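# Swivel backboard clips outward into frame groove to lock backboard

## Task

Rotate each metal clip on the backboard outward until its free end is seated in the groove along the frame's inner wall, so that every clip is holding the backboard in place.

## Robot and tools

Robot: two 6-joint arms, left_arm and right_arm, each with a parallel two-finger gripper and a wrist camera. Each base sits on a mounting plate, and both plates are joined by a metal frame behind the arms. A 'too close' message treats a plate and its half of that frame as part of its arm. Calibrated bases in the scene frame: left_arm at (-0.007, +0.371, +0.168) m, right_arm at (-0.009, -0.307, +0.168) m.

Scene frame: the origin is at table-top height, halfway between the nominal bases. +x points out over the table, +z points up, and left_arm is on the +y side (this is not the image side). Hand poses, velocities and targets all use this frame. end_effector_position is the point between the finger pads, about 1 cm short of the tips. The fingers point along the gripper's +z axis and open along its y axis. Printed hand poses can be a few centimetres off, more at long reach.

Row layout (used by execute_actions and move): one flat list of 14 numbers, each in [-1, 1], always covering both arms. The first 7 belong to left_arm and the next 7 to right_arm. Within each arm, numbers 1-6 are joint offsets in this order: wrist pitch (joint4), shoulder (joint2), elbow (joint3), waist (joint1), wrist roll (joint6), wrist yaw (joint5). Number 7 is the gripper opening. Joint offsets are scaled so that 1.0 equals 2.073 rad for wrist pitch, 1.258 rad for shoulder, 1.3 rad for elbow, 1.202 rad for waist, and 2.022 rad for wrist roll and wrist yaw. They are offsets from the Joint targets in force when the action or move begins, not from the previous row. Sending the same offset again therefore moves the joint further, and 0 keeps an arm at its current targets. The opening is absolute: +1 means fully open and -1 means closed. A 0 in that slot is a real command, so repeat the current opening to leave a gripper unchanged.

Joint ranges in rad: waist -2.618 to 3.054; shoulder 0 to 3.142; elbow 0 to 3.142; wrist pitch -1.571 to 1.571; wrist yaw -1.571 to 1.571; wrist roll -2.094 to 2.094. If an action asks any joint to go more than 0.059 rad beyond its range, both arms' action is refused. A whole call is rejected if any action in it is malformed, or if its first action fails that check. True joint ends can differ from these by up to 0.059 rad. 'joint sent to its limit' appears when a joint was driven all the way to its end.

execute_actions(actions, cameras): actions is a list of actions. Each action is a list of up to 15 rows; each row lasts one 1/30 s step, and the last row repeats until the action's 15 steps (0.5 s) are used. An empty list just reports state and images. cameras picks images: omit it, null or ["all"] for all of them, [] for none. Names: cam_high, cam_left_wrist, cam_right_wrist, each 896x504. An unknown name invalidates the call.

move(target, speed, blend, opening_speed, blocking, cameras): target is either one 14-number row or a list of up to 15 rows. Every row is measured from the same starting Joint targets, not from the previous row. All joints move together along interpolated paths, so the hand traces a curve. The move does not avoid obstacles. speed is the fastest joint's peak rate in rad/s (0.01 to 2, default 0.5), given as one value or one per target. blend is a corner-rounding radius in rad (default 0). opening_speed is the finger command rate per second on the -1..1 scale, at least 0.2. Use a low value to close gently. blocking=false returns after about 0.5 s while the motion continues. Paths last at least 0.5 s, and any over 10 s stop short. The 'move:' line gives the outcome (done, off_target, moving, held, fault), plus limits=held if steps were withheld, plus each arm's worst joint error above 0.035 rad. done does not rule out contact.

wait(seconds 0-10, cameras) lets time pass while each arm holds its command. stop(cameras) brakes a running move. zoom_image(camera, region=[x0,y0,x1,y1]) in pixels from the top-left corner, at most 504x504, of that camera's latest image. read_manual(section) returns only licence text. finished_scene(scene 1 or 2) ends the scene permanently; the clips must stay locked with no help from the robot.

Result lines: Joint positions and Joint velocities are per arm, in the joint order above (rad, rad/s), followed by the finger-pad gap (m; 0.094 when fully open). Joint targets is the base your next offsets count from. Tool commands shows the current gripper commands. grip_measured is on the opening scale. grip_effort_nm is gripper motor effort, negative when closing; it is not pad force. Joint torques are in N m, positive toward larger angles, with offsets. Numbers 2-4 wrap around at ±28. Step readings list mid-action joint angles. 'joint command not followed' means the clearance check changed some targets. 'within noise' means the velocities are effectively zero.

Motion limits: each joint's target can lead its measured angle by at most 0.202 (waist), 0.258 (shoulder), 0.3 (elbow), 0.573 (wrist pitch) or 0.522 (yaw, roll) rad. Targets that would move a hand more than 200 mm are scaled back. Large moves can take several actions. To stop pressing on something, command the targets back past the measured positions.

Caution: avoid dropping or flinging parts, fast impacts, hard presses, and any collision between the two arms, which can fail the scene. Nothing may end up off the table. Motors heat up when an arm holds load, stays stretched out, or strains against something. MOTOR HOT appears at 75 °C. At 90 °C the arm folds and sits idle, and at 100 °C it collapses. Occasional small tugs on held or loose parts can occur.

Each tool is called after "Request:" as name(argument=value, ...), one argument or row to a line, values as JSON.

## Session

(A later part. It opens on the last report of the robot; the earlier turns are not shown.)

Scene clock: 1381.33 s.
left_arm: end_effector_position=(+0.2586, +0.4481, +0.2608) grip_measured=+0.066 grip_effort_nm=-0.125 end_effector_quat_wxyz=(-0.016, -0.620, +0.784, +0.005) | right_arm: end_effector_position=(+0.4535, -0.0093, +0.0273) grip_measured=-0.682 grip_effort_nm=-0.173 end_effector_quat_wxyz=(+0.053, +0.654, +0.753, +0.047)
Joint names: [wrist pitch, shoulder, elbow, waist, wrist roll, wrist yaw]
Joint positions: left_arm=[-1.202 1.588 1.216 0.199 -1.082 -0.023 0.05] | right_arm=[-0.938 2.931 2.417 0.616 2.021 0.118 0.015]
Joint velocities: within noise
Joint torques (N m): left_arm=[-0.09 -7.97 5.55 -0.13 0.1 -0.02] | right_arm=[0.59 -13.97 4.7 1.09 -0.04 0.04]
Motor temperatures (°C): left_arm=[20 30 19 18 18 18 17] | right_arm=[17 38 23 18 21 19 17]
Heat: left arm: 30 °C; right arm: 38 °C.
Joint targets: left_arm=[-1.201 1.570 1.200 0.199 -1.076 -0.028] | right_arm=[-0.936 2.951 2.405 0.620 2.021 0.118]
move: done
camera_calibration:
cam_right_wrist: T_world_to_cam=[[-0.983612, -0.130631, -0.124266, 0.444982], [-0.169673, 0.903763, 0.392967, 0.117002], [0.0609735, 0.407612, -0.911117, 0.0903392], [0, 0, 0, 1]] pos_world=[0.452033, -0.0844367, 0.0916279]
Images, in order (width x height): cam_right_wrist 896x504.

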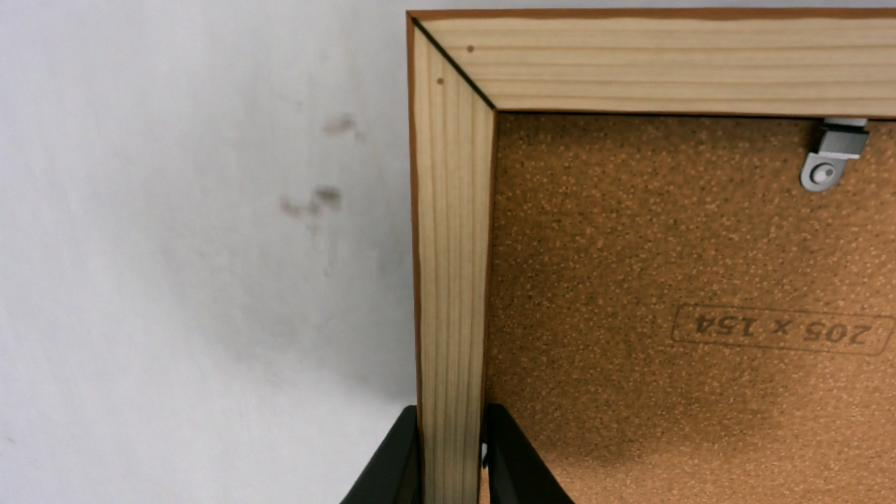

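Request:
move(
  target=[0,0,0,0,0,0,0.064,0,0,0,0,0,0,-0.60],
  opening_speed=0.6,
  cameras=["cam_right_wrist"],
)

Request:
zoom_image(
  camera="cam_right_wrist",
  region=[400, 390, 560, 504],
)

Request:
move(
  target=[0,0,0,0,0,0,0.064,-0.055,-0.1,0,0,0,0,-0.60],
  speed=0.4,
  cameras=["cam_right_wrist"],
)

Request:
zoom_image(
  camera="cam_right_wrist",
  region=[400, 330, 580, 450],
)

Scene clock: 1387.30 s.
left_arm: end_effector_position=(+0.2586, +0.4481, +0.2608) grip_measured=+0.066 grip_effort_nm=-0.125 end_effector_quat_wxyz=(-0.016, -0.620, +0.784, +0.005) | right_arm: end_effector_position=(+0.4535, -0.0093, +0.0274) grip_measured=-0.602 grip_effort_nm=0.061 end_effector_quat_wxyz=(+0.053, +0.654, +0.753, +0.047)
Joint names: [wrist pitch, shoulder, elbow, waist, wrist roll, wrist yaw]
Joint positions: left_arm=[-1.202 1.588 1.216 0.199 -1.082 -0.023 0.05] | right_arm=[-0.938 2.931 2.417 0.616 2.021 0.118 0.019]
Joint velocities: within noise
Joint torques (N m): left_arm=[-0.07 -7.83 5.48 -0.03 0.04 -0.04] | right_arm=[0.58 -14 4.68 1.09 -0.04 0.03]
Motor temperatures (°C): left_arm=[20 30 19 18 18 18 17] | right_arm=[17 38 23 18 21 19 17]
Heat: left arm: 30 °C; right arm: 38 °C.
Joint targets: left_arm=[-1.201 1.570 1.200 0.199 -1.076 -0.028] | right_arm=[-0.936 2.951 2.405 0.620 2.021 0.118]
move: done
camera_calibration:
cam_right_wrist: T_world_to_cam=[[-0.983592, -0.130626, -0.124434, 0.445007], [-0.169715, 0.903894, 0.392648, 0.117086], [0.0611851, 0.407323, -0.911232, 0.0902692], [0, 0, 0, 1]] pos_world=[0.452054, -0.084473, 0.0916565]
Images, in order (width x height): cam_right_wrist 896x504.

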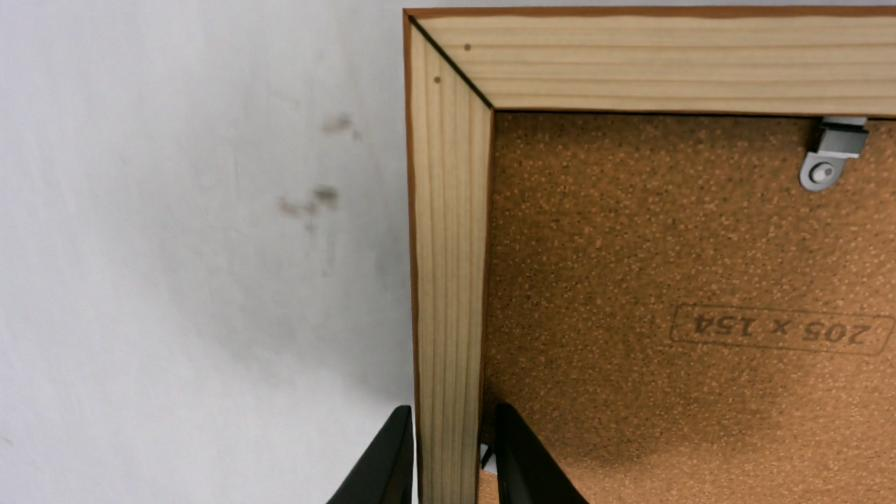

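Scaled by 3.150.

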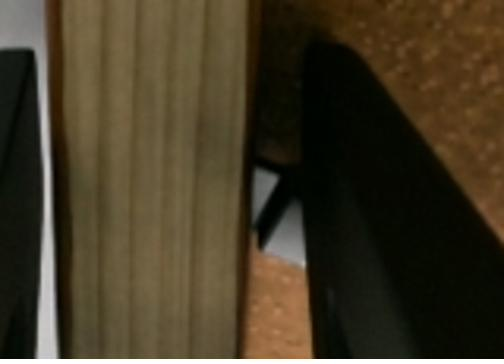

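Scene clock: 1388.50 s.
left_arm: end_effector_position=(+0.2586, +0.4481, +0.2608) grip_measured=+0.066 grip_effort_nm=-0.125 end_effector_quat_wxyz=(-0.016, -0.620, +0.784, +0.005) | right_arm: end_effector_position=(+0.4499, -0.0136, +0.0650) grip_measured=-0.602 grip_effort_nm=0.051 end_effector_quat_wxyz=(+0.050, +0.654, +0.754, +0.038)
Joint names: [wrist pitch, shoulder, elbow, waist, wrist roll, wrist yaw]
Joint positions: left_arm=[-1.202 1.588 1.216 0.199 -1.082 -0.023 0.05] | right_arm=[-1.034 2.855 2.417 0.616 2.021 0.118 0.019]
Joint velocities: within noise
Joint torques (N m): left_arm=[-0.06 -7.84 5.39 -0.01 0.05 0.01] | right_arm=[0.39 -18.51 4.75 1.05 -0.03 0.04]
Motor temperatures (°C): left_arm=[20 30 19 18 18 18 17] | right_arm=[17 38 23 18 21 19 17]
Heat: left arm: 30 °C; right arm: 38 °C.
Joint targets: left_arm=[-1.201 1.570 1.200 0.199 -1.076 -0.028] | right_arm=[-1.050 2.825 2.405 0.620 2.021 0.118]
move: done
camera_calibration:
cam_right_wrist: T_world_to_cam=[[-0.985381, -0.132698, -0.106844, 0.44527], [-0.164065, 0.908107, 0.385259, 0.103531], [0.0459023, 0.397156, -0.916603, 0.13363], [0, 0, 0, 1]] pos_world=[0.449613, -0.0880026, 0.130174]
Images, in order (width x height): cam_right_wrist 896x504.

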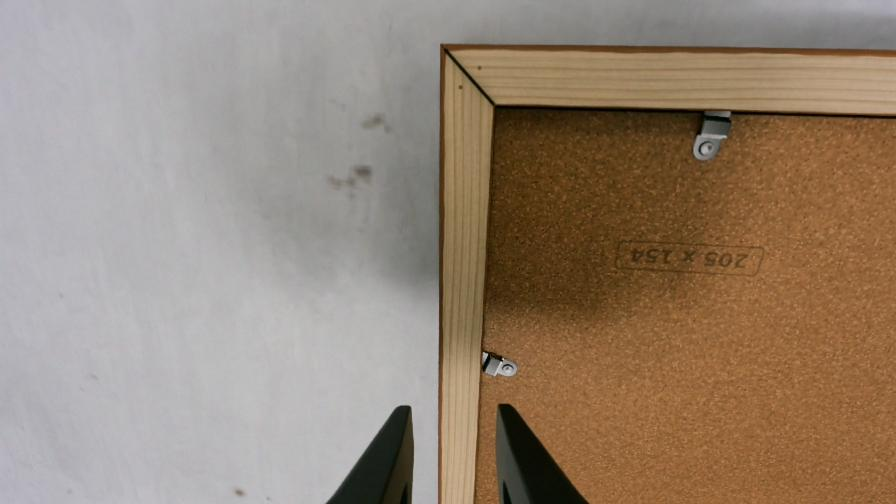

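Scaled by 2.800.

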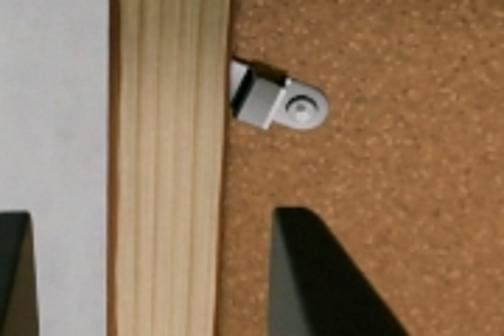

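Request:
zoom_image(
  camera="cam_right_wrist",
  region=[670, 90, 770, 170],
)

Request:
zoom_image(
  camera="cam_right_wrist",
  region=[450, 330, 550, 410],
)

Scaled by 5.040.

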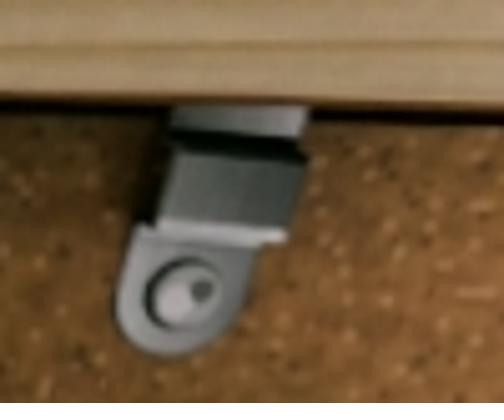

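Scaled by 5.040.

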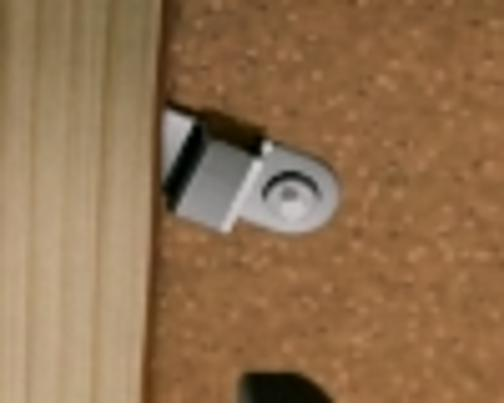

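Request:
move(
  target=[
    [0,0,0,0,0,0,0.064,0,0,0,-0.0185,0,0,0.0],
    [0,0,0,0,0,0,0.064,0,0,0,0.005,0,0,0.0],
  ],
  speed=0.2,
  cameras=["cam_right_wrist"],
)

Scene clock: 1427.40 s.
left_arm: end_effector_position=(+0.2586, +0.4481, +0.2608) grip_measured=+0.066 grip_effort_nm=-0.120 end_effector_quat_wxyz=(-0.016, -0.620, +0.784, +0.005) | right_arm: end_effector_position=(+0.4487, -0.0119, +0.0651) grip_measured=-0.002 grip_effort_nm=0.061 end_effector_quat_wxyz=(+0.050, +0.653, +0.755, +0.038)
Joint names: [wrist pitch, shoulder, elbow, waist, wrist roll, wrist yaw]
Joint positions: left_arm=[-1.202 1.588 1.216 0.199 -1.082 -0.023 0.05] | right_arm=[-1.035 2.855 2.417 0.619 2.021 0.118 0.047]
Joint velocities: within noise
Joint torques (N m): left_arm=[-0.04 -7.95 5.48 -0.08 0.1 -0.05] | right_arm=[0.38 -18.47 4.72 1.22 -0.03 0.03]
Motor temperatures (°C): left_arm=[20 30 19 18 18 18 17] | right_arm=[17 46 23 18 21 19 17]
Heat: left arm: 30 °C; right arm: 46 °C.
Joint targets: left_arm=[-1.201 1.570 1.200 0.199 -1.076 -0.028] | right_arm=[-1.050 2.825 2.405 0.625 2.021 0.118]
move: done
camera_calibration:
cam_right_wrist: T_world_to_cam=[[-0.984886, -0.136482, -0.10664, 0.444053], [-0.167466, 0.907522, 0.385173, 0.103285], [0.0442091, 0.39721, -0.916662, 0.13384], [0, 0, 0, 1]] pos_world=[0.448722, -0.0862915, 0.130258]
Images, in order (width x height): cam_right_wrist 896x504.

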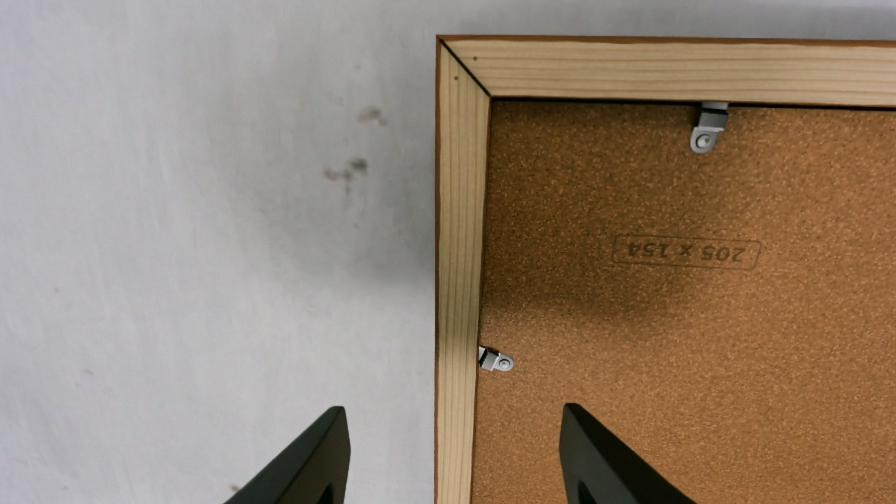

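Request:
move(
  target=[
    [0,0,0,0,0,0,0.064,0.035,0.06,0,0,0,0,0.0],
    [0,0,0,0,0,0,0.064,0.055,0.1,0,0,0,0,0.0],
  ],
  speed=0.3,
  cameras=["cam_right_wrist"],
)

Request:
move(
  target=[0,0,0,0,0,0,0.064,0.055,0.1,0,0,0,0,-0.42],
  opening_speed=0.5,
  cameras=["cam_right_wrist"],
)

Request:
zoom_image(
  camera="cam_right_wrist",
  region=[400, 390, 560, 504],
)

Scene clock: 1432.87 s.
left_arm: end_effector_position=(+0.2586, +0.4481, +0.2608) grip_measured=+0.066 grip_effort_nm=-0.134 end_effector_quat_wxyz=(-0.016, -0.620, +0.784, +0.005) | right_arm: end_effector_position=(+0.4530, -0.0067, +0.0275) grip_measured=-0.002 grip_effort_nm=0.056 end_effector_quat_wxyz=(+0.052, +0.653, +0.754, +0.049)
Joint names: [wrist pitch, shoulder, elbow, waist, wrist roll, wrist yaw]
Joint positions: left_arm=[-1.202 1.588 1.216 0.199 -1.082 -0.023 0.05] | right_arm=[-0.934 2.931 2.417 0.619 2.021 0.116 0.047]
Joint velocities: within noise
Joint torques (N m): left_arm=[-0.05 -7.83 5.57 -0.09 0.08 -0.05] | right_arm=[0.55 -14 4.71 1.26 -0.04 0.04]
Motor temperatures (°C): left_arm=[20 30 19 18 18 18 17] | right_arm=[17 46 23 18 21 19 17]
Heat: left arm: 30 °C; right arm: 46 °C.
Joint targets: left_arm=[-1.201 1.570 1.200 0.199 -1.076 -0.028] | right_arm=[-0.936 2.951 2.405 0.625 2.021 0.118]
move: done
camera_calibration:
cam_right_wrist: T_world_to_cam=[[-0.982851, -0.133592, -0.127113, 0.444556], [-0.173755, 0.901769, 0.395756, 0.116324], [0.0617566, 0.411055, -0.909516, 0.0891247], [0, 0, 0, 1]] pos_world=[0.45164, -0.0821432, 0.0915334]
Images, in order (width x height): cam_right_wrist 896x504.

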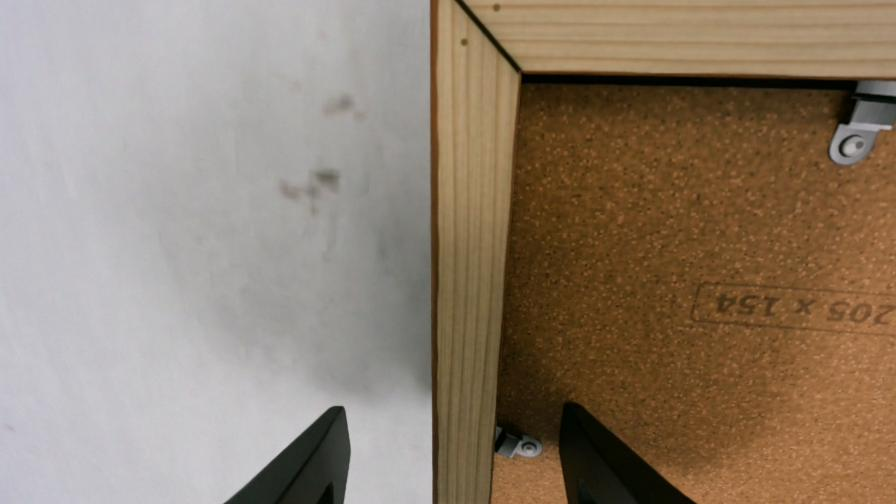

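Scene clock: 1433.93 s.
left_arm: end_effector_position=(+0.2586, +0.4481, +0.2608) grip_measured=+0.066 grip_effort_nm=-0.120 end_effector_quat_wxyz=(-0.016, -0.620, +0.784, +0.005) | right_arm: end_effector_position=(+0.4466, -0.0066, +0.0205) grip_measured=-0.417 grip_effort_nm=-0.193 end_effector_quat_wxyz=(+0.048, +0.651, +0.757, +0.038)
Joint names: [wrist pitch, shoulder, elbow, waist, wrist roll, wrist yaw]
Joint positions: left_arm=[-1.202 1.588 1.216 0.199 -1.082 -0.023 0.05] | right_arm=[-0.955 2.952 2.434 0.625 2.021 0.114 0.027]
Joint velocities: within noise
Joint torques (N m): left_arm=[-0.06 -7.92 5.67 -0.09 0.06 -0.06] | right_arm=[1.93 -4.49 3.52 0.72 -0.04 0.08]
Motor temperatures (°C): left_arm=[20 30 19 18 18 18 17] | right_arm=[17 45 23 18 21 19 17]
Heat: left arm: 30 °C; right arm: 45 °C.
Joint targets: left_arm=[-1.201 1.570 1.200 0.199 -1.076 -0.028] | right_arm=[-0.822 3.077 2.405 0.626 2.021 0.118]
move: off_target (right_arm); right_arm: the wrist pitch is farthest, 0.133 rad from its target
camera_calibration:
cam_right_wrist: T_world_to_cam=[[-0.984306, -0.142212, -0.104487, 0.437533], [-0.172016, 0.90539, 0.388174, 0.117257], [0.0393985, 0.400055, -0.915644, 0.0931184], [0, 0, 0, 1]] pos_world=[0.447168, -0.0811937, 0.0854636]
Images, in order (width x height): cam_right_wrist 896x504.

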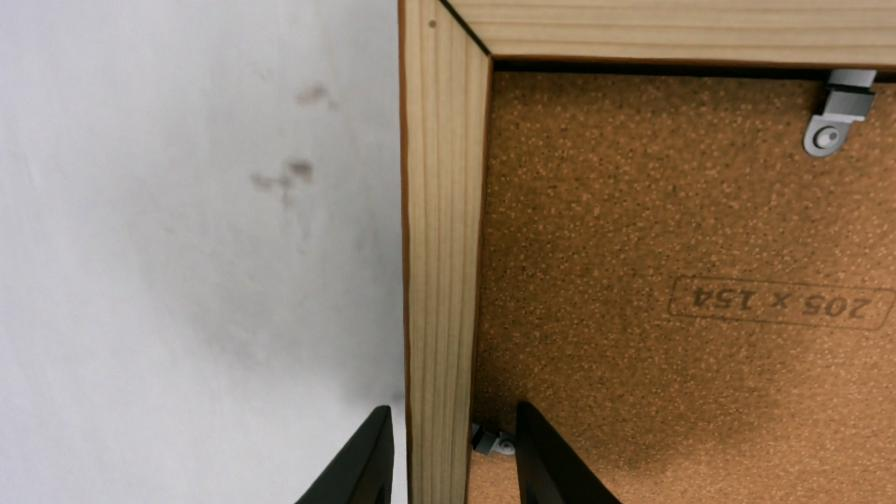

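Scaled by 3.150.

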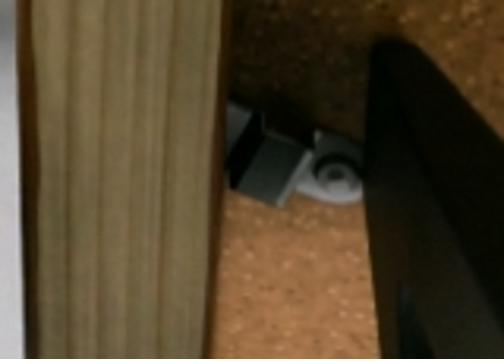

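Request:
move(
  target=[0,0,0,0,0,0,0.064,-0.11,-0.2,0,0,0,0,-0.42],
  speed=0.5,
  cameras=["cam_right_wrist"],
)

Request:
zoom_image(
  camera="cam_right_wrist",
  region=[450, 300, 570, 400],
)

Scene clock: 1438.97 s.
left_arm: end_effector_position=(+0.2586, +0.4481, +0.2608) grip_measured=+0.066 grip_effort_nm=-0.125 end_effector_quat_wxyz=(-0.016, -0.620, +0.784, +0.005) | right_arm: end_effector_position=(+0.4460, -0.0089, +0.0648) grip_measured=-0.418 grip_effort_nm=-0.149 end_effector_quat_wxyz=(+0.048, +0.651, +0.757, +0.037)
Joint names: [wrist pitch, shoulder, elbow, waist, wrist roll, wrist yaw]
Joint positions: left_arm=[-1.202 1.588 1.216 0.199 -1.082 -0.023 0.05] | right_arm=[-1.034 2.854 2.414 0.625 2.021 0.113 0.027]
Joint velocities: within noise
Joint torques (N m): left_arm=[-0.07 -7.86 5.46 -0.03 0.09 -0.04] | right_arm=[0.35 -18.4 4.94 0.7 -0.03 0.09]
Motor temperatures (°C): left_arm=[20 30 19 18 18 18 17] | right_arm=[18 43 23 18 21 19 17]
Heat: left arm: 30 °C; right arm: 43 °C.
Joint targets: left_arm=[-1.201 1.570 1.200 0.199 -1.076 -0.028] | right_arm=[-1.050 2.825 2.405 0.626 2.021 0.118]
move: done
camera_calibration:
cam_right_wrist: T_world_to_cam=[[-0.984448, -0.142337, -0.102966, 0.441258], [-0.171542, 0.905253, 0.388703, 0.101791], [0.0378838, 0.400321, -0.915592, 0.135314], [0, 0, 0, 1]] pos_world=[0.44673, -0.0835087, 0.12976]
Images, in order (width x height): cam_right_wrist 896x504.

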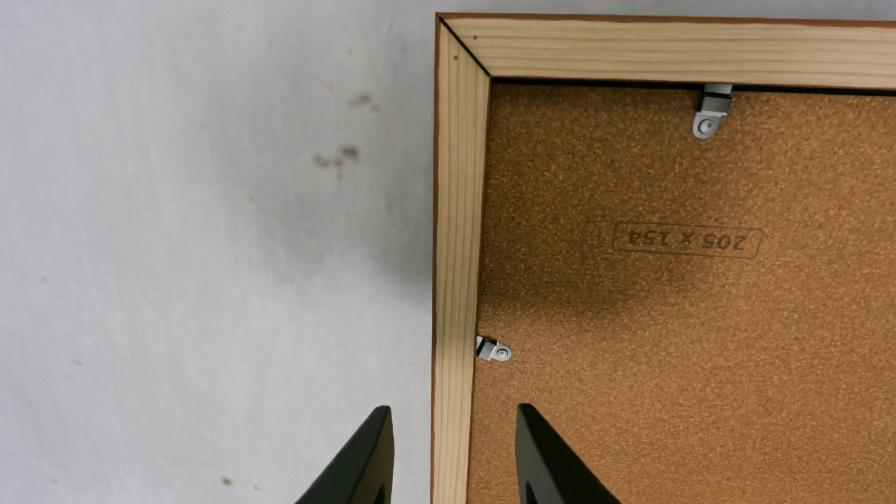

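Scaled by 4.200.

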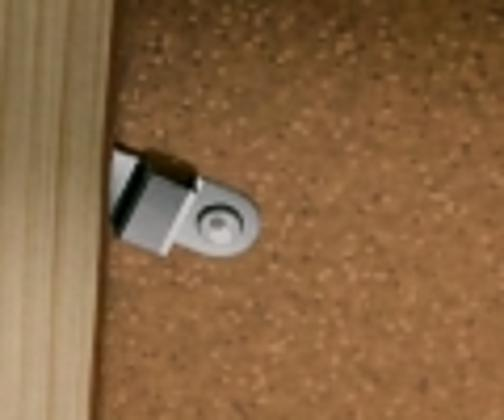

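Request:
move(
  target=[0,0,0,0,0,0,0.064,0,0,0,-0.0129,0,0,0.0],
  speed=0.2,
  cameras=[],
)

Scene clock: 1452.90 s.
left_arm: end_effector_position=(+0.2586, +0.4481, +0.2608) grip_measured=+0.066 grip_effort_nm=-0.125 end_effector_quat_wxyz=(-0.016, -0.620, +0.784, +0.005) | right_arm: end_effector_position=(+0.4488, -0.0135, +0.0646) grip_measured=-0.002 grip_effort_nm=0.061 end_effector_quat_wxyz=(+0.048, +0.654, +0.754, +0.037)
Joint names: [wrist pitch, shoulder, elbow, waist, wrist roll, wrist yaw]
Joint positions: left_arm=[-1.202 1.588 1.216 0.199 -1.082 -0.023 0.05] | right_arm=[-1.035 2.854 2.414 0.615 2.021 0.113 0.047]
Joint velocities: within noise
Joint torques (N m): left_arm=[-0.08 -7.8 5.64 -0.12 0.09 -0.02] | right_arm=[0.37 -18.35 4.92 0.25 -0.04 0.07]
Motor temperatures (°C): left_arm=[20 30 19 18 18 18 17] | right_arm=[18 47 23 18 21 19 17]
Heat: left arm: 30 °C; right arm: 47 °C.
Joint targets: left_arm=[-1.201 1.570 1.200 0.199 -1.076 -0.028] | right_arm=[-1.050 2.825 2.405 0.610 2.021 0.118]
move: done
No camera images: "cameras" was empty.

Request:
move(
  target=[
    [0,0,0,0,0,0,0.064,0.035,0.06,0,0,0,0,0.0],
    [0,0,0,0,0,0,0.064,0.055,0.1,0,0,0,0,0.0],
  ],
  speed=0.3,
  cameras=["cam_right_wrist"],
)

Request:
zoom_image(
  camera="cam_right_wrist",
  region=[480, 390, 640, 504],
)

Scene clock: 1457.20 s.
left_arm: end_effector_position=(+0.2586, +0.4481, +0.2608) grip_measured=+0.066 grip_effort_nm=-0.120 end_effector_quat_wxyz=(-0.016, -0.620, +0.784, +0.005) | right_arm: end_effector_position=(+0.4531, -0.0085, +0.0272) grip_measured=-0.002 grip_effort_nm=0.066 end_effector_quat_wxyz=(+0.050, +0.655, +0.753, +0.048)
Joint names: [wrist pitch, shoulder, elbow, waist, wrist roll, wrist yaw]
Joint positions: left_arm=[-1.202 1.588 1.216 0.199 -1.082 -0.023 0.05] | right_arm=[-0.935 2.93 2.414 0.615 2.021 0.112 0.047]
Joint velocities: within noise
Joint torques (N m): left_arm=[-0.04 -8.01 5.46 -0.06 0.11 -0.01] | right_arm=[0.57 -13.83 4.88 0.18 -0.03 0.08]
Motor temperatures (°C): left_arm=[20 30 19 18 18 18 17] | right_arm=[17 47 23 18 21 19 17]
Heat: left arm: 30 °C; right arm: 47 °C.
Joint targets: left_arm=[-1.201 1.570 1.200 0.199 -1.076 -0.028] | right_arm=[-0.936 2.951 2.405 0.610 2.021 0.118]
move: done
camera_calibration:
cam_right_wrist: T_world_to_cam=[[-0.983906, -0.129842, -0.122758, 0.444769], [-0.168671, 0.901649, 0.398221, 0.115726], [0.0589784, 0.412517, -0.909038, 0.0908546], [0, 0, 0, 1]] pos_world=[0.451772, -0.0840733, 0.0911047]
Images, in order (width x height): cam_right_wrist 896x504.

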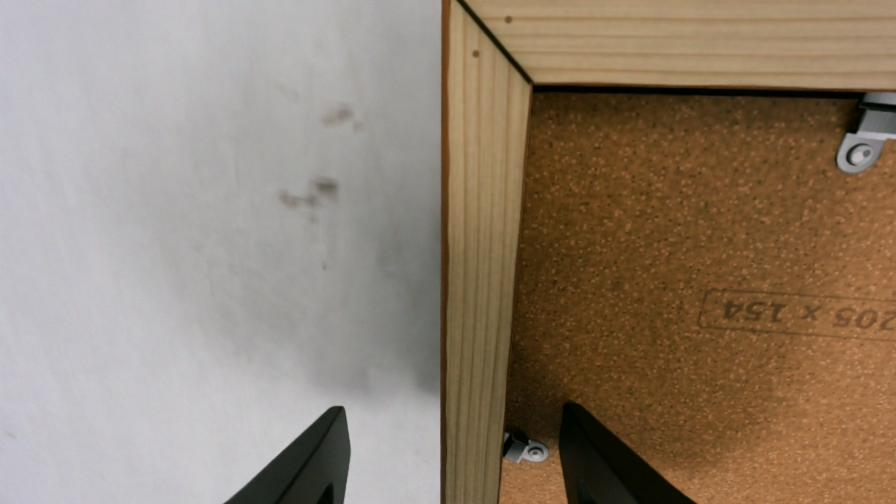

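Scaled by 3.150.

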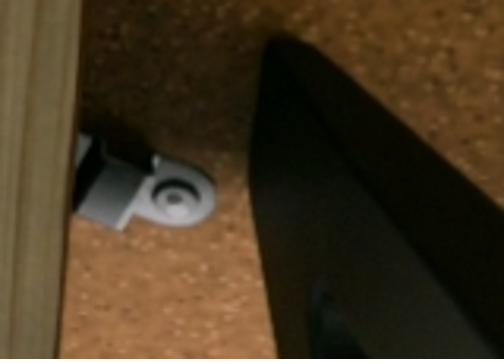

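Request:
move(
  target=[0,0,0,0,0,0,0.064,0,0,0,0,0,0,-0.30],
  opening_speed=0.5,
  cameras=["cam_right_wrist"],
)

Request:
zoom_image(
  camera="cam_right_wrist",
  region=[460, 390, 620, 504],
)

Scene clock: 1465.90 s.
left_arm: end_effector_position=(+0.2586, +0.4481, +0.2608) grip_measured=+0.066 grip_effort_nm=-0.129 end_effector_quat_wxyz=(-0.016, -0.620, +0.784, +0.005) | right_arm: end_effector_position=(+0.4529, -0.0086, +0.0272) grip_measured=-0.298 grip_effort_nm=-0.154 end_effector_quat_wxyz=(+0.050, +0.655, +0.753, +0.048)
Joint names: [wrist pitch, shoulder, elbow, waist, wrist roll, wrist yaw]
Joint positions: left_arm=[-1.202 1.588 1.216 0.199 -1.082 -0.023 0.05] | right_arm=[-0.936 2.93 2.414 0.615 2.021 0.112 0.033]
Joint velocities: within noise
Joint torques (N m): left_arm=[-0.11 -7.87 5.61 -0.08 0.08 -0.02] | right_arm=[0.57 -13.79 4.92 0.23 -0.04 0.09]
Motor temperatures (°C): left_arm=[20 30 19 18 18 18 17] | right_arm=[17 43 24 18 21 19 17]
Heat: left arm: 30 °C; right arm: 43 °C.
Joint targets: left_arm=[-1.201 1.570 1.200 0.199 -1.076 -0.028] | right_arm=[-0.936 2.951 2.405 0.610 2.021 0.118]
move: done
camera_calibration:
cam_right_wrist: T_world_to_cam=[[-0.983979, -0.129925, -0.122082, 0.444614], [-0.168448, 0.901815, 0.39794, 0.115711], [0.0583931, 0.412129, -0.909253, 0.0911543], [0, 0, 0, 1]] pos_world=[0.451659, -0.0841508, 0.0911156]
Images, in order (width x height): cam_right_wrist 896x504.

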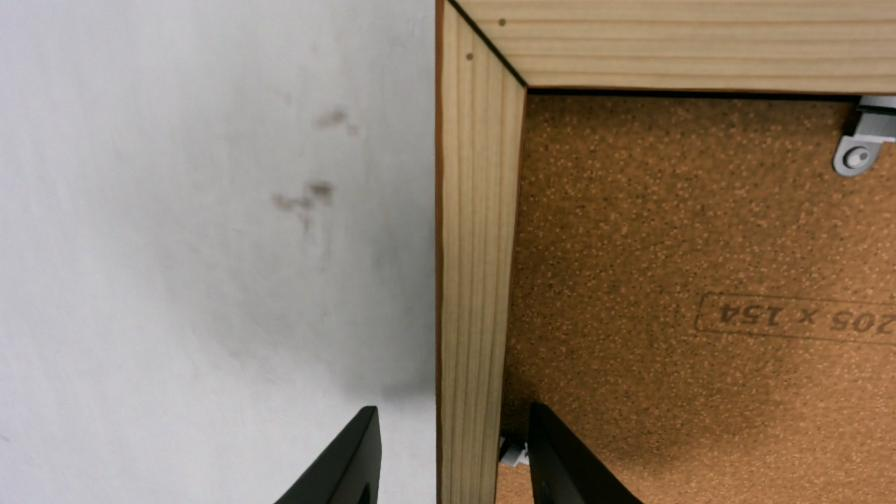

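Scaled by 3.150.

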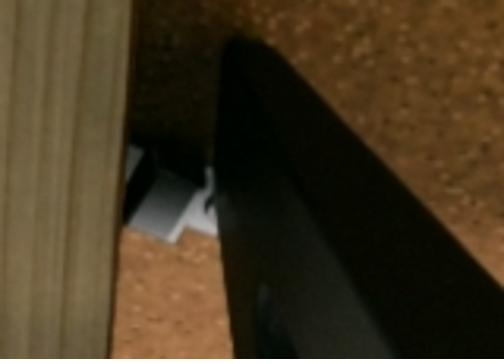

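Request:
move(
  target=[0,0,0,0,0,0,0.064,0,0,0,0,0,0,-0.42],
  opening_speed=0.5,
  cameras=["cam_right_wrist"],
)

Request:
zoom_image(
  camera="cam_right_wrist",
  region=[440, 390, 600, 504],
)

Scene clock: 1469.97 s.
left_arm: end_effector_position=(+0.2586, +0.4481, +0.2608) grip_measured=+0.066 grip_effort_nm=-0.120 end_effector_quat_wxyz=(-0.016, -0.620, +0.784, +0.005) | right_arm: end_effector_position=(+0.4513, -0.0091, +0.0268) grip_measured=-0.418 grip_effort_nm=-0.164 end_effector_quat_wxyz=(+0.048, +0.655, +0.753, +0.045)
Joint names: [wrist pitch, shoulder, elbow, waist, wrist roll, wrist yaw]
Joint positions: left_arm=[-1.202 1.588 1.216 0.199 -1.082 -0.023 0.05] | right_arm=[-0.942 2.93 2.414 0.615 2.021 0.109 0.027]
Joint velocities: within noise
Joint torques (N m): left_arm=[-0.07 -7.95 5.59 -0.01 0.12 -0.03] | right_arm=[0.61 -13.79 4.9 0.18 -0.03 0.11]
Motor temperatures (°C): left_arm=[20 30 19 18 18 18 17] | right_arm=[17 41 24 18 21 19 17]
Heat: left arm: 30 °C; right arm: 41 °C.
Joint targets: left_arm=[-1.201 1.570 1.200 0.199 -1.076 -0.028] | right_arm=[-0.936 2.951 2.405 0.610 2.021 0.118]
move: done
camera_calibration:
cam_right_wrist: T_world_to_cam=[[-0.984717, -0.130656, -0.115162, 0.443073], [-0.166239, 0.902297, 0.397774, 0.115062], [0.0519388, 0.41084, -0.910227, 0.0940066], [0, 0, 0, 1]] pos_world=[0.450547, -0.0845516, 0.0908238]
Images, in order (width x height): cam_right_wrist 896x504.

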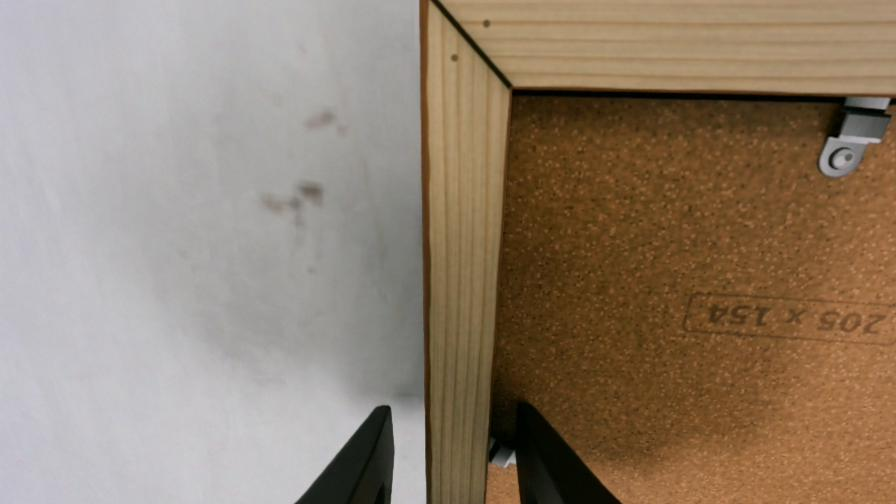

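Scaled by 3.150.

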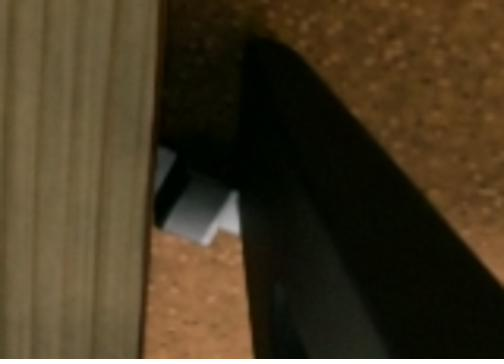

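Request:
move(
  target=[0,0,0,0,0,0,0.064,0,0,0,0,0,0,-0.52],
  opening_speed=0.4,
  cameras=["cam_right_wrist"],
)

Request:
zoom_image(
  camera="cam_right_wrist",
  region=[420, 390, 580, 504],
)

Scene clock: 1473.70 s.
left_arm: end_effector_position=(+0.2586, +0.4481, +0.2608) grip_measured=+0.066 grip_effort_nm=-0.115 end_effector_quat_wxyz=(-0.016, -0.620, +0.784, +0.005) | right_arm: end_effector_position=(+0.4503, -0.0094, +0.0265) grip_measured=-0.518 grip_effort_nm=-0.164 end_effector_quat_wxyz=(+0.046, +0.655, +0.753, +0.044)
Joint names: [wrist pitch, shoulder, elbow, waist, wrist roll, wrist yaw]
Joint positions: left_arm=[-1.202 1.588 1.216 0.199 -1.082 -0.023 0.05] | right_arm=[-0.946 2.93 2.414 0.615 2.021 0.107 0.023]
Joint velocities: within noise
Joint torques (N m): left_arm=[-0.06 -7.83 5.63 -0.13 0.07 -0.03] | right_arm=[0.64 -13.9 4.88 0.21 -0.03 0.12]
Motor temperatures (°C): left_arm=[20 30 19 18 18 18 17] | right_arm=[17 40 24 18 21 19 17]
Heat: left arm: 30 °C; right arm: 40 °C.
Joint targets: left_arm=[-1.201 1.570 1.200 0.199 -1.076 -0.028] | right_arm=[-0.936 2.951 2.405 0.610 2.021 0.118]
move: done
camera_calibration:
cam_right_wrist: T_world_to_cam=[[-0.985178, -0.131117, -0.110601, 0.442044], [-0.16478, 0.902549, 0.39781, 0.114625], [0.0476634, 0.410138, -0.910777, 0.0958161], [0, 0, 0, 1]] pos_world=[0.449813, -0.0847932, 0.0905587]
Images, in order (width x height): cam_right_wrist 896x504.

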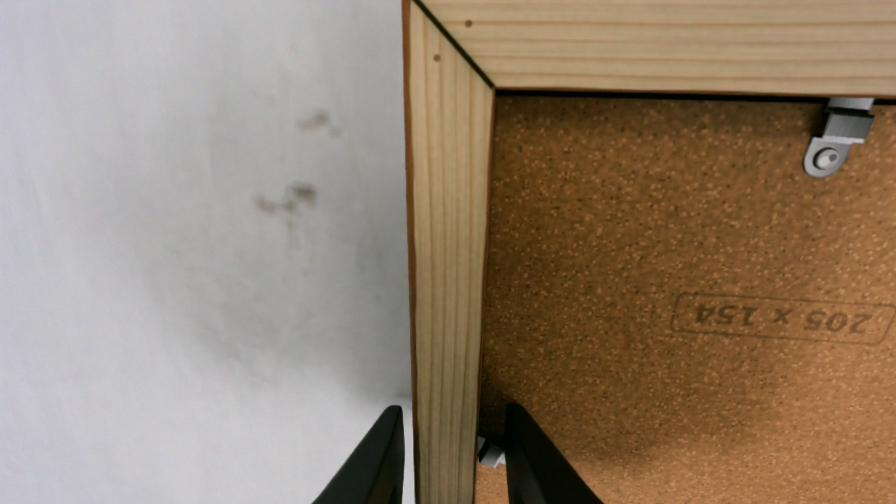

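Scaled by 3.150.

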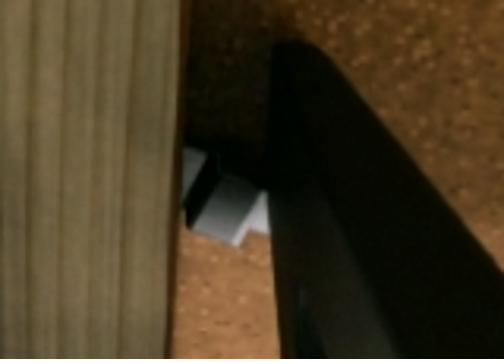

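Request:
move(
  target=[
    [0,0,0,0,0,0,0.064,0,0,0,0,0,0,-0.3],
    [0,0,0,0,0,0,0.064,-0.055,-0.1,0,0,0,0,-0.3],
    [0,0,0,0,0,0,0.064,-0.055,-0.1,0,0,0,0.0045,0.0],
  ],
  speed=0.4,
  cameras=["cam_right_wrist"],
)

Request:
zoom_image(
  camera="cam_right_wrist",
  region=[450, 300, 570, 400],
)

Scene clock: 1484.30 s.
left_arm: end_effector_position=(+0.2586, +0.4481, +0.2608) grip_measured=+0.066 grip_effort_nm=-0.129 end_effector_quat_wxyz=(-0.016, -0.620, +0.784, +0.005) | right_arm: end_effector_position=(+0.4484, -0.0132, +0.0642) grip_measured=-0.002 grip_effort_nm=0.061 end_effector_quat_wxyz=(+0.046, +0.654, +0.754, +0.037)
Joint names: [wrist pitch, shoulder, elbow, waist, wrist roll, wrist yaw]
Joint positions: left_arm=[-1.202 1.588 1.216 0.199 -1.082 -0.023 0.05] | right_arm=[-1.035 2.854 2.414 0.615 2.021 0.11 0.047]
Joint velocities: within noise
Joint torques (N m): left_arm=[-0.05 -7.94 5.6 -0.08 0.09 -0.01] | right_arm=[0.38 -18.41 4.92 0.17 -0.04 0.2]
Motor temperatures (°C): left_arm=[20 30 19 18 18 18 17] | right_arm=[17 40 24 18 21 19 17]
Heat: left arm: 30 °C; right arm: 40 °C.
Joint targets: left_arm=[-1.201 1.570 1.200 0.199 -1.076 -0.028] | right_arm=[-1.050 2.826 2.405 0.610 2.021 0.127]
move: done
camera_calibration:
cam_right_wrist: T_world_to_cam=[[-0.986101, -0.132358, -0.100429, 0.443665], [-0.161418, 0.906384, 0.390401, 0.101708], [0.0393547, 0.401186, -0.915151, 0.13566], [0, 0, 0, 1]] pos_world=[0.448577, -0.0878889, 0.128999]
Images, in order (width x height): cam_right_wrist 896x504.

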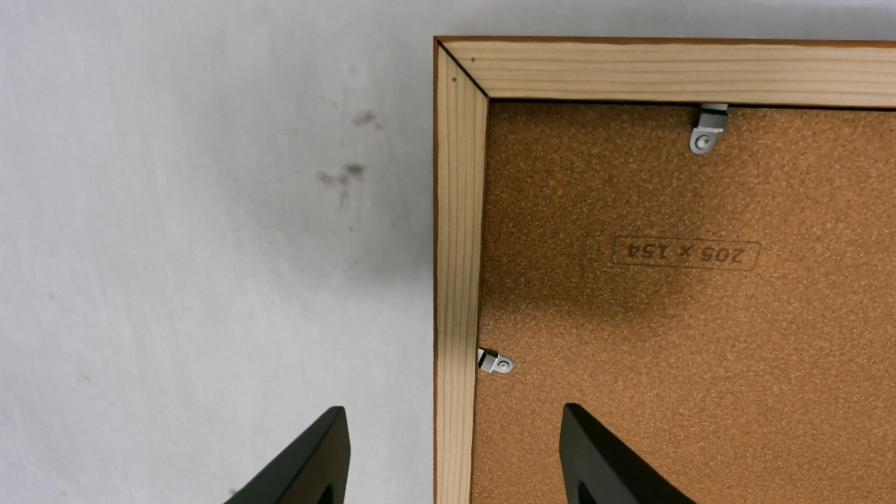

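Scaled by 4.200.

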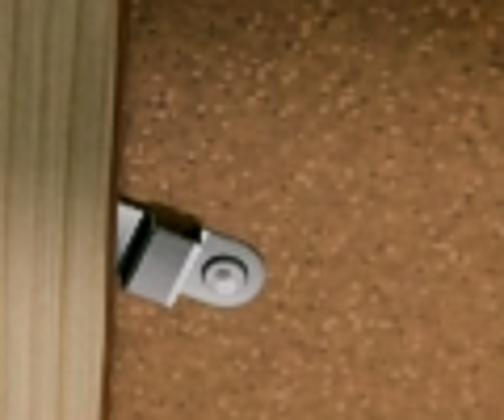

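Request:
move(
  target=[0,0,0,0,0,0,0.064,0,0,0,0,0,0.0035,0.0],
  cameras=[],
)

Scene clock: 1488.07 s.
left_arm: end_effector_position=(+0.2586, +0.4481, +0.2608) grip_measured=+0.066 grip_effort_nm=-0.120 end_effector_quat_wxyz=(-0.016, -0.620, +0.784, +0.005) | right_arm: end_effector_position=(+0.4490, -0.0140, +0.0642) grip_measured=-0.002 grip_effort_nm=0.066 end_effector_quat_wxyz=(+0.049, +0.654, +0.754, +0.036)
Joint names: [wrist pitch, shoulder, elbow, waist, wrist roll, wrist yaw]
Joint positions: left_arm=[-1.202 1.588 1.216 0.199 -1.082 -0.023 0.05] | right_arm=[-1.035 2.854 2.414 0.615 2.021 0.116 0.047]
Joint velocities: within noise
Joint torques (N m): left_arm=[-0.02 -7.88 5.64 -0.09 0.1 -0.04] | right_arm=[0.37 -18.44 4.96 0.21 -0.03 0.21]
Motor temperatures (°C): left_arm=[20 30 19 18 18 18 17] | right_arm=[17 42 24 18 21 19 17]
Heat: left arm: 30 °C; right arm: 42 °C.
Joint targets: left_arm=[-1.201 1.570 1.200 0.199 -1.076 -0.028] | right_arm=[-1.050 2.826 2.405 0.610 2.021 0.134]
move: done
No camera images: "cameras" was empty.

Good: −.8 mm e2. Descend and close to −.40.

Request:
move(
  target=[
    [0,0,0,0,0,0,0.064,0.035,0.06,0,0,0,0,0.0],
    [0,0,0,0,0,0,0.064,0.055,0.1,0,0,0,0,0.0],
  ],
  speed=0.3,
  cameras=["cam_right_wrist"],
)

Request:
move(
  target=[0,0,0,0,0,0,0.064,0,0,0,0,0,0,-0.40],
  opening_speed=0.5,
  cameras=["cam_right_wrist"],
)

Request:
zoom_image(
  camera="cam_right_wrist",
  region=[440, 390, 600, 504],
)

Scene clock: 1493.40 s.
left_arm: end_effector_position=(+0.2586, +0.4481, +0.2608) grip_measured=+0.066 grip_effort_nm=-0.125 end_effector_quat_wxyz=(-0.016, -0.620, +0.784, +0.005) | right_arm: end_effector_position=(+0.4540, -0.0096, +0.0274) grip_measured=-0.002 grip_effort_nm=0.066 end_effector_quat_wxyz=(+0.054, +0.655, +0.752, +0.048)
Joint names: [wrist pitch, shoulder, elbow, waist, wrist roll, wrist yaw]
Joint positions: left_arm=[-1.202 1.588 1.216 0.199 -1.082 -0.023 0.05] | right_arm=[-0.934 2.93 2.414 0.615 2.022 0.12 0.047]
Joint velocities: within noise
Joint torques (N m): left_arm=[-0.05 -7.9 5.6 -0.16 0.09 -0.02] | right_arm=[0.56 -13.81 4.89 0.17 -0.05 0.18]
Motor temperatures (°C): left_arm=[20 30 19 18 18 18 17] | right_arm=[17 44 24 18 21 19 17]
Heat: left arm: 30 °C; right arm: 44 °C.
Joint targets: left_arm=[-1.201 1.570 1.200 0.199 -1.076 -0.028] | right_arm=[-0.936 2.951 2.405 0.610 2.021 0.134]
move: done
camera_calibration:
cam_right_wrist: T_world_to_cam=[[-0.98345, -0.129259, -0.12696, 0.445484], [-0.169441, 0.904294, 0.391845, 0.117359], [0.0641592, 0.406873, -0.911229, 0.0890171], [0, 0, 0, 1]] pos_world=[0.452285, -0.0847623, 0.091687]
Images, in order (width x height): cam_right_wrist 896x504.

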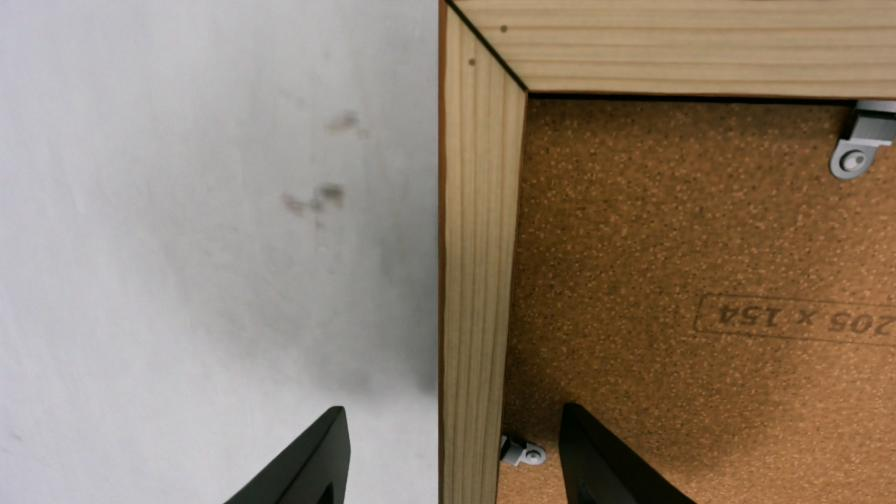

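Scene clock: 1494.40 s.
left_arm: end_effector_position=(+0.2586, +0.4481, +0.2608) grip_measured=+0.066 grip_effort_nm=-0.120 end_effector_quat_wxyz=(-0.016, -0.620, +0.784, +0.005) | right_arm: end_effector_position=(+0.4531, -0.0102, +0.0269) grip_measured=-0.398 grip_effort_nm=-0.164 end_effector_quat_wxyz=(+0.054, +0.655, +0.752, +0.046)
Joint names: [wrist pitch, shoulder, elbow, waist, wrist roll, wrist yaw]
Joint positions: left_arm=[-1.202 1.588 1.216 0.199 -1.082 -0.023 0.05] | right_arm=[-0.938 2.93 2.414 0.615 2.022 0.12 0.028]
Joint velocities: within noise
Joint torques (N m): left_arm=[-0.1 -7.87 5.59 -0.12 0.08 -0.09] | right_arm=[0.57 -13.89 4.92 0.18 -0.04 0.18]
Motor temperatures (°C): left_arm=[20 30 19 18 18 18 17] | right_arm=[17 43 24 18 21 19 17]
Heat: left arm: 30 °C; right arm: 43 °C.
Joint targets: left_arm=[-1.201 1.570 1.200 0.199 -1.076 -0.028] | right_arm=[-0.936 2.951 2.405 0.610 2.021 0.134]
move: done
camera_calibration:
cam_right_wrist: T_world_to_cam=[[-0.983861, -0.12972, -0.123246, 0.444571], [-0.168238, 0.905189, 0.390294, 0.117429], [0.0609322, 0.404729, -0.912404, 0.0903179], [0, 0, 0, 1]] pos_world=[0.451649, -0.0851801, 0.0913663]
Images, in order (width x height): cam_right_wrist 896x504.

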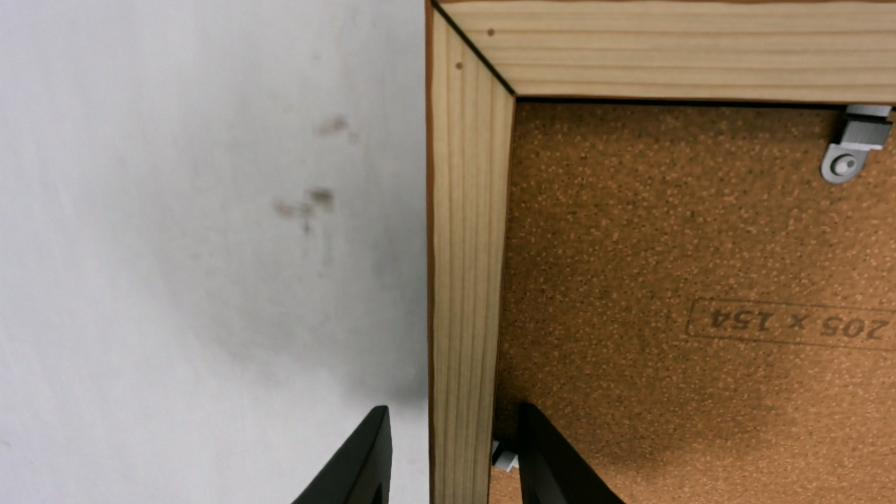

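Scaled by 3.150.

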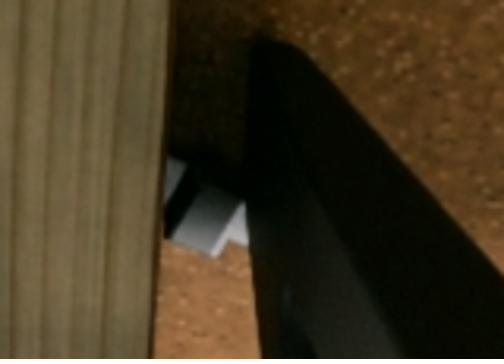

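Request:
move(
  target=[0,0,0,0,0,0,0.064,0,0,0,0,0,0,-0.50],
  opening_speed=0.4,
  cameras=["cam_right_wrist"],
)

Request:
zoom_image(
  camera="cam_right_wrist",
  region=[430, 390, 590, 504],
)

Request:
move(
  target=[0,0,0,0,0,0,0.064,0,0,0,0,0,0,-0.58],
  opening_speed=0.4,
  cameras=["cam_right_wrist"],
)

Request:
zoom_image(
  camera="cam_right_wrist",
  region=[430, 390, 590, 504],
)

Scene clock: 1501.07 s.
left_arm: end_effector_position=(+0.2586, +0.4481, +0.2608) grip_measured=+0.066 grip_effort_nm=-0.125 end_effector_quat_wxyz=(-0.016, -0.620, +0.784, +0.005) | right_arm: end_effector_position=(+0.4521, -0.0110, +0.0265) grip_measured=-0.498 grip_effort_nm=-0.164 end_effector_quat_wxyz=(+0.053, +0.655, +0.753, +0.043)
Joint names: [wrist pitch, shoulder, elbow, waist, wrist roll, wrist yaw]
Joint positions: left_arm=[-1.202 1.588 1.216 0.199 -1.082 -0.023 0.05] | right_arm=[-0.943 2.931 2.414 0.615 2.022 0.12 0.024]
Joint velocities: within noise
Joint torques (N m): left_arm=[-0.08 -7.83 5.6 -0.03 0.05 -0.03] | right_arm=[0.62 -13.91 4.92 0.17 -0.04 0.18]
Motor temperatures (°C): left_arm=[20 30 19 18 18 18 17] | right_arm=[17 41 24 18 21 19 17]
Heat: left arm: 30 °C; right arm: 41 °C.
Joint targets: left_arm=[-1.201 1.570 1.200 0.199 -1.076 -0.028] | right_arm=[-0.936 2.951 2.405 0.610 2.021 0.135]
move: done
camera_calibration:
cam_right_wrist: T_world_to_cam=[[-0.984347, -0.130289, -0.118684, 0.443478], [-0.166759, 0.906452, 0.387989, 0.117501], [0.0570308, 0.401708, -0.91399, 0.0921689], [0, 0, 0, 1]] pos_world=[0.450874, -0.0857533, 0.0912863]
Images, in order (width x height): cam_right_wrist 896x504.

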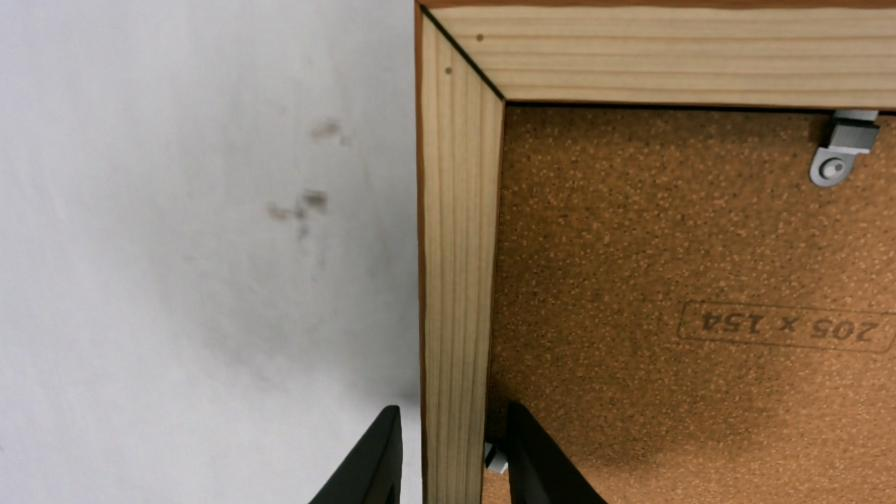

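Scaled by 3.150.

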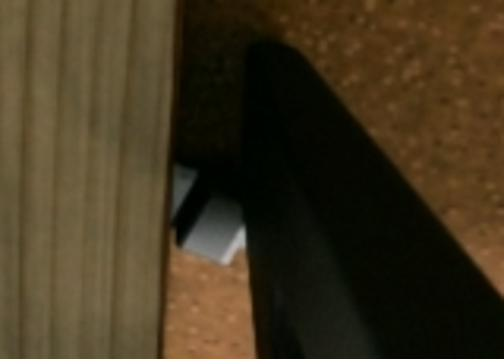

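Scene clock: 1501.57 s.
left_arm: end_effector_position=(+0.2586, +0.4481, +0.2608) grip_measured=+0.066 grip_effort_nm=-0.125 end_effector_quat_wxyz=(-0.016, -0.620, +0.784, +0.005) | right_arm: end_effector_position=(+0.4516, -0.0113, +0.0263) grip_measured=-0.578 grip_effort_nm=-0.164 end_effector_quat_wxyz=(+0.053, +0.655, +0.753, +0.042)
Joint names: [wrist pitch, shoulder, elbow, waist, wrist roll, wrist yaw]
Joint positions: left_arm=[-1.202 1.588 1.216 0.199 -1.082 -0.023 0.05] | right_arm=[-0.945 2.931 2.414 0.615 2.022 0.12 0.02]
Joint velocities: within noise
Joint torques (N m): left_arm=[-0.06 -7.86 5.6 0.02 0.09 -0.02] | right_arm=[0.64 -13.94 4.89 0.21 -0.04 0.18]
Motor temperatures (°C): left_arm=[20 30 19 18 18 18 17] | right_arm=[17 41 24 18 21 19 17]
Heat: left arm: 30 °C; right arm: 41 °C.
Joint targets: left_arm=[-1.201 1.570 1.200 0.199 -1.076 -0.028] | right_arm=[-0.936 2.951 2.405 0.610 2.021 0.135]
move: done
camera_calibration:
cam_right_wrist: T_world_to_cam=[[-0.984557, -0.13053, -0.116656, 0.442979], [-0.16611, 0.906936, 0.387136, 0.117536], [0.0552664, 0.400535, -0.914613, 0.0928903], [0, 0, 0, 1]] pos_world=[0.450528, -0.0859815, 0.0911322]
Images, in order (width x height): cam_right_wrist 896x504.

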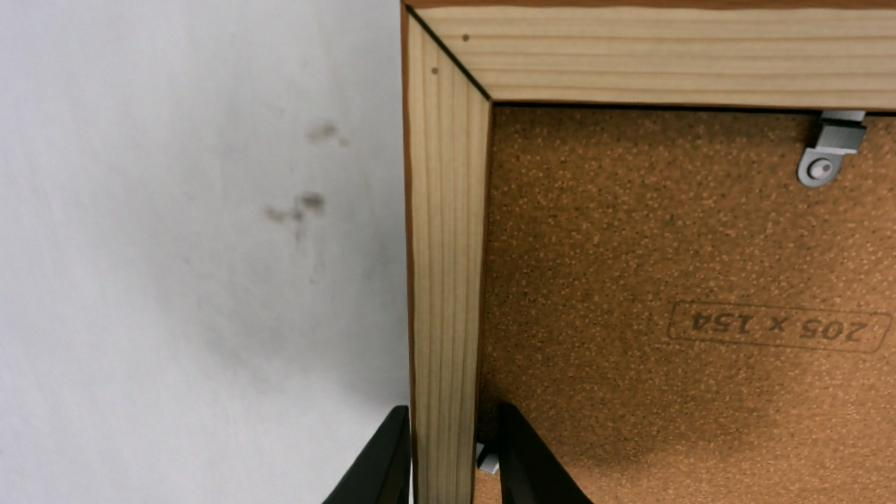

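Scaled by 3.150.

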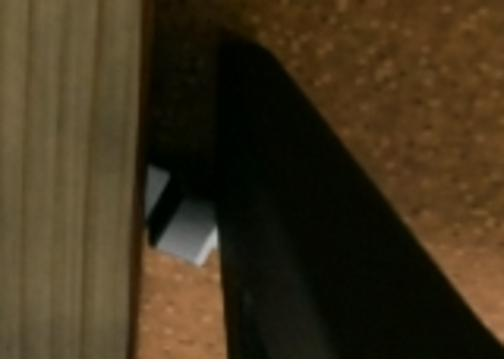

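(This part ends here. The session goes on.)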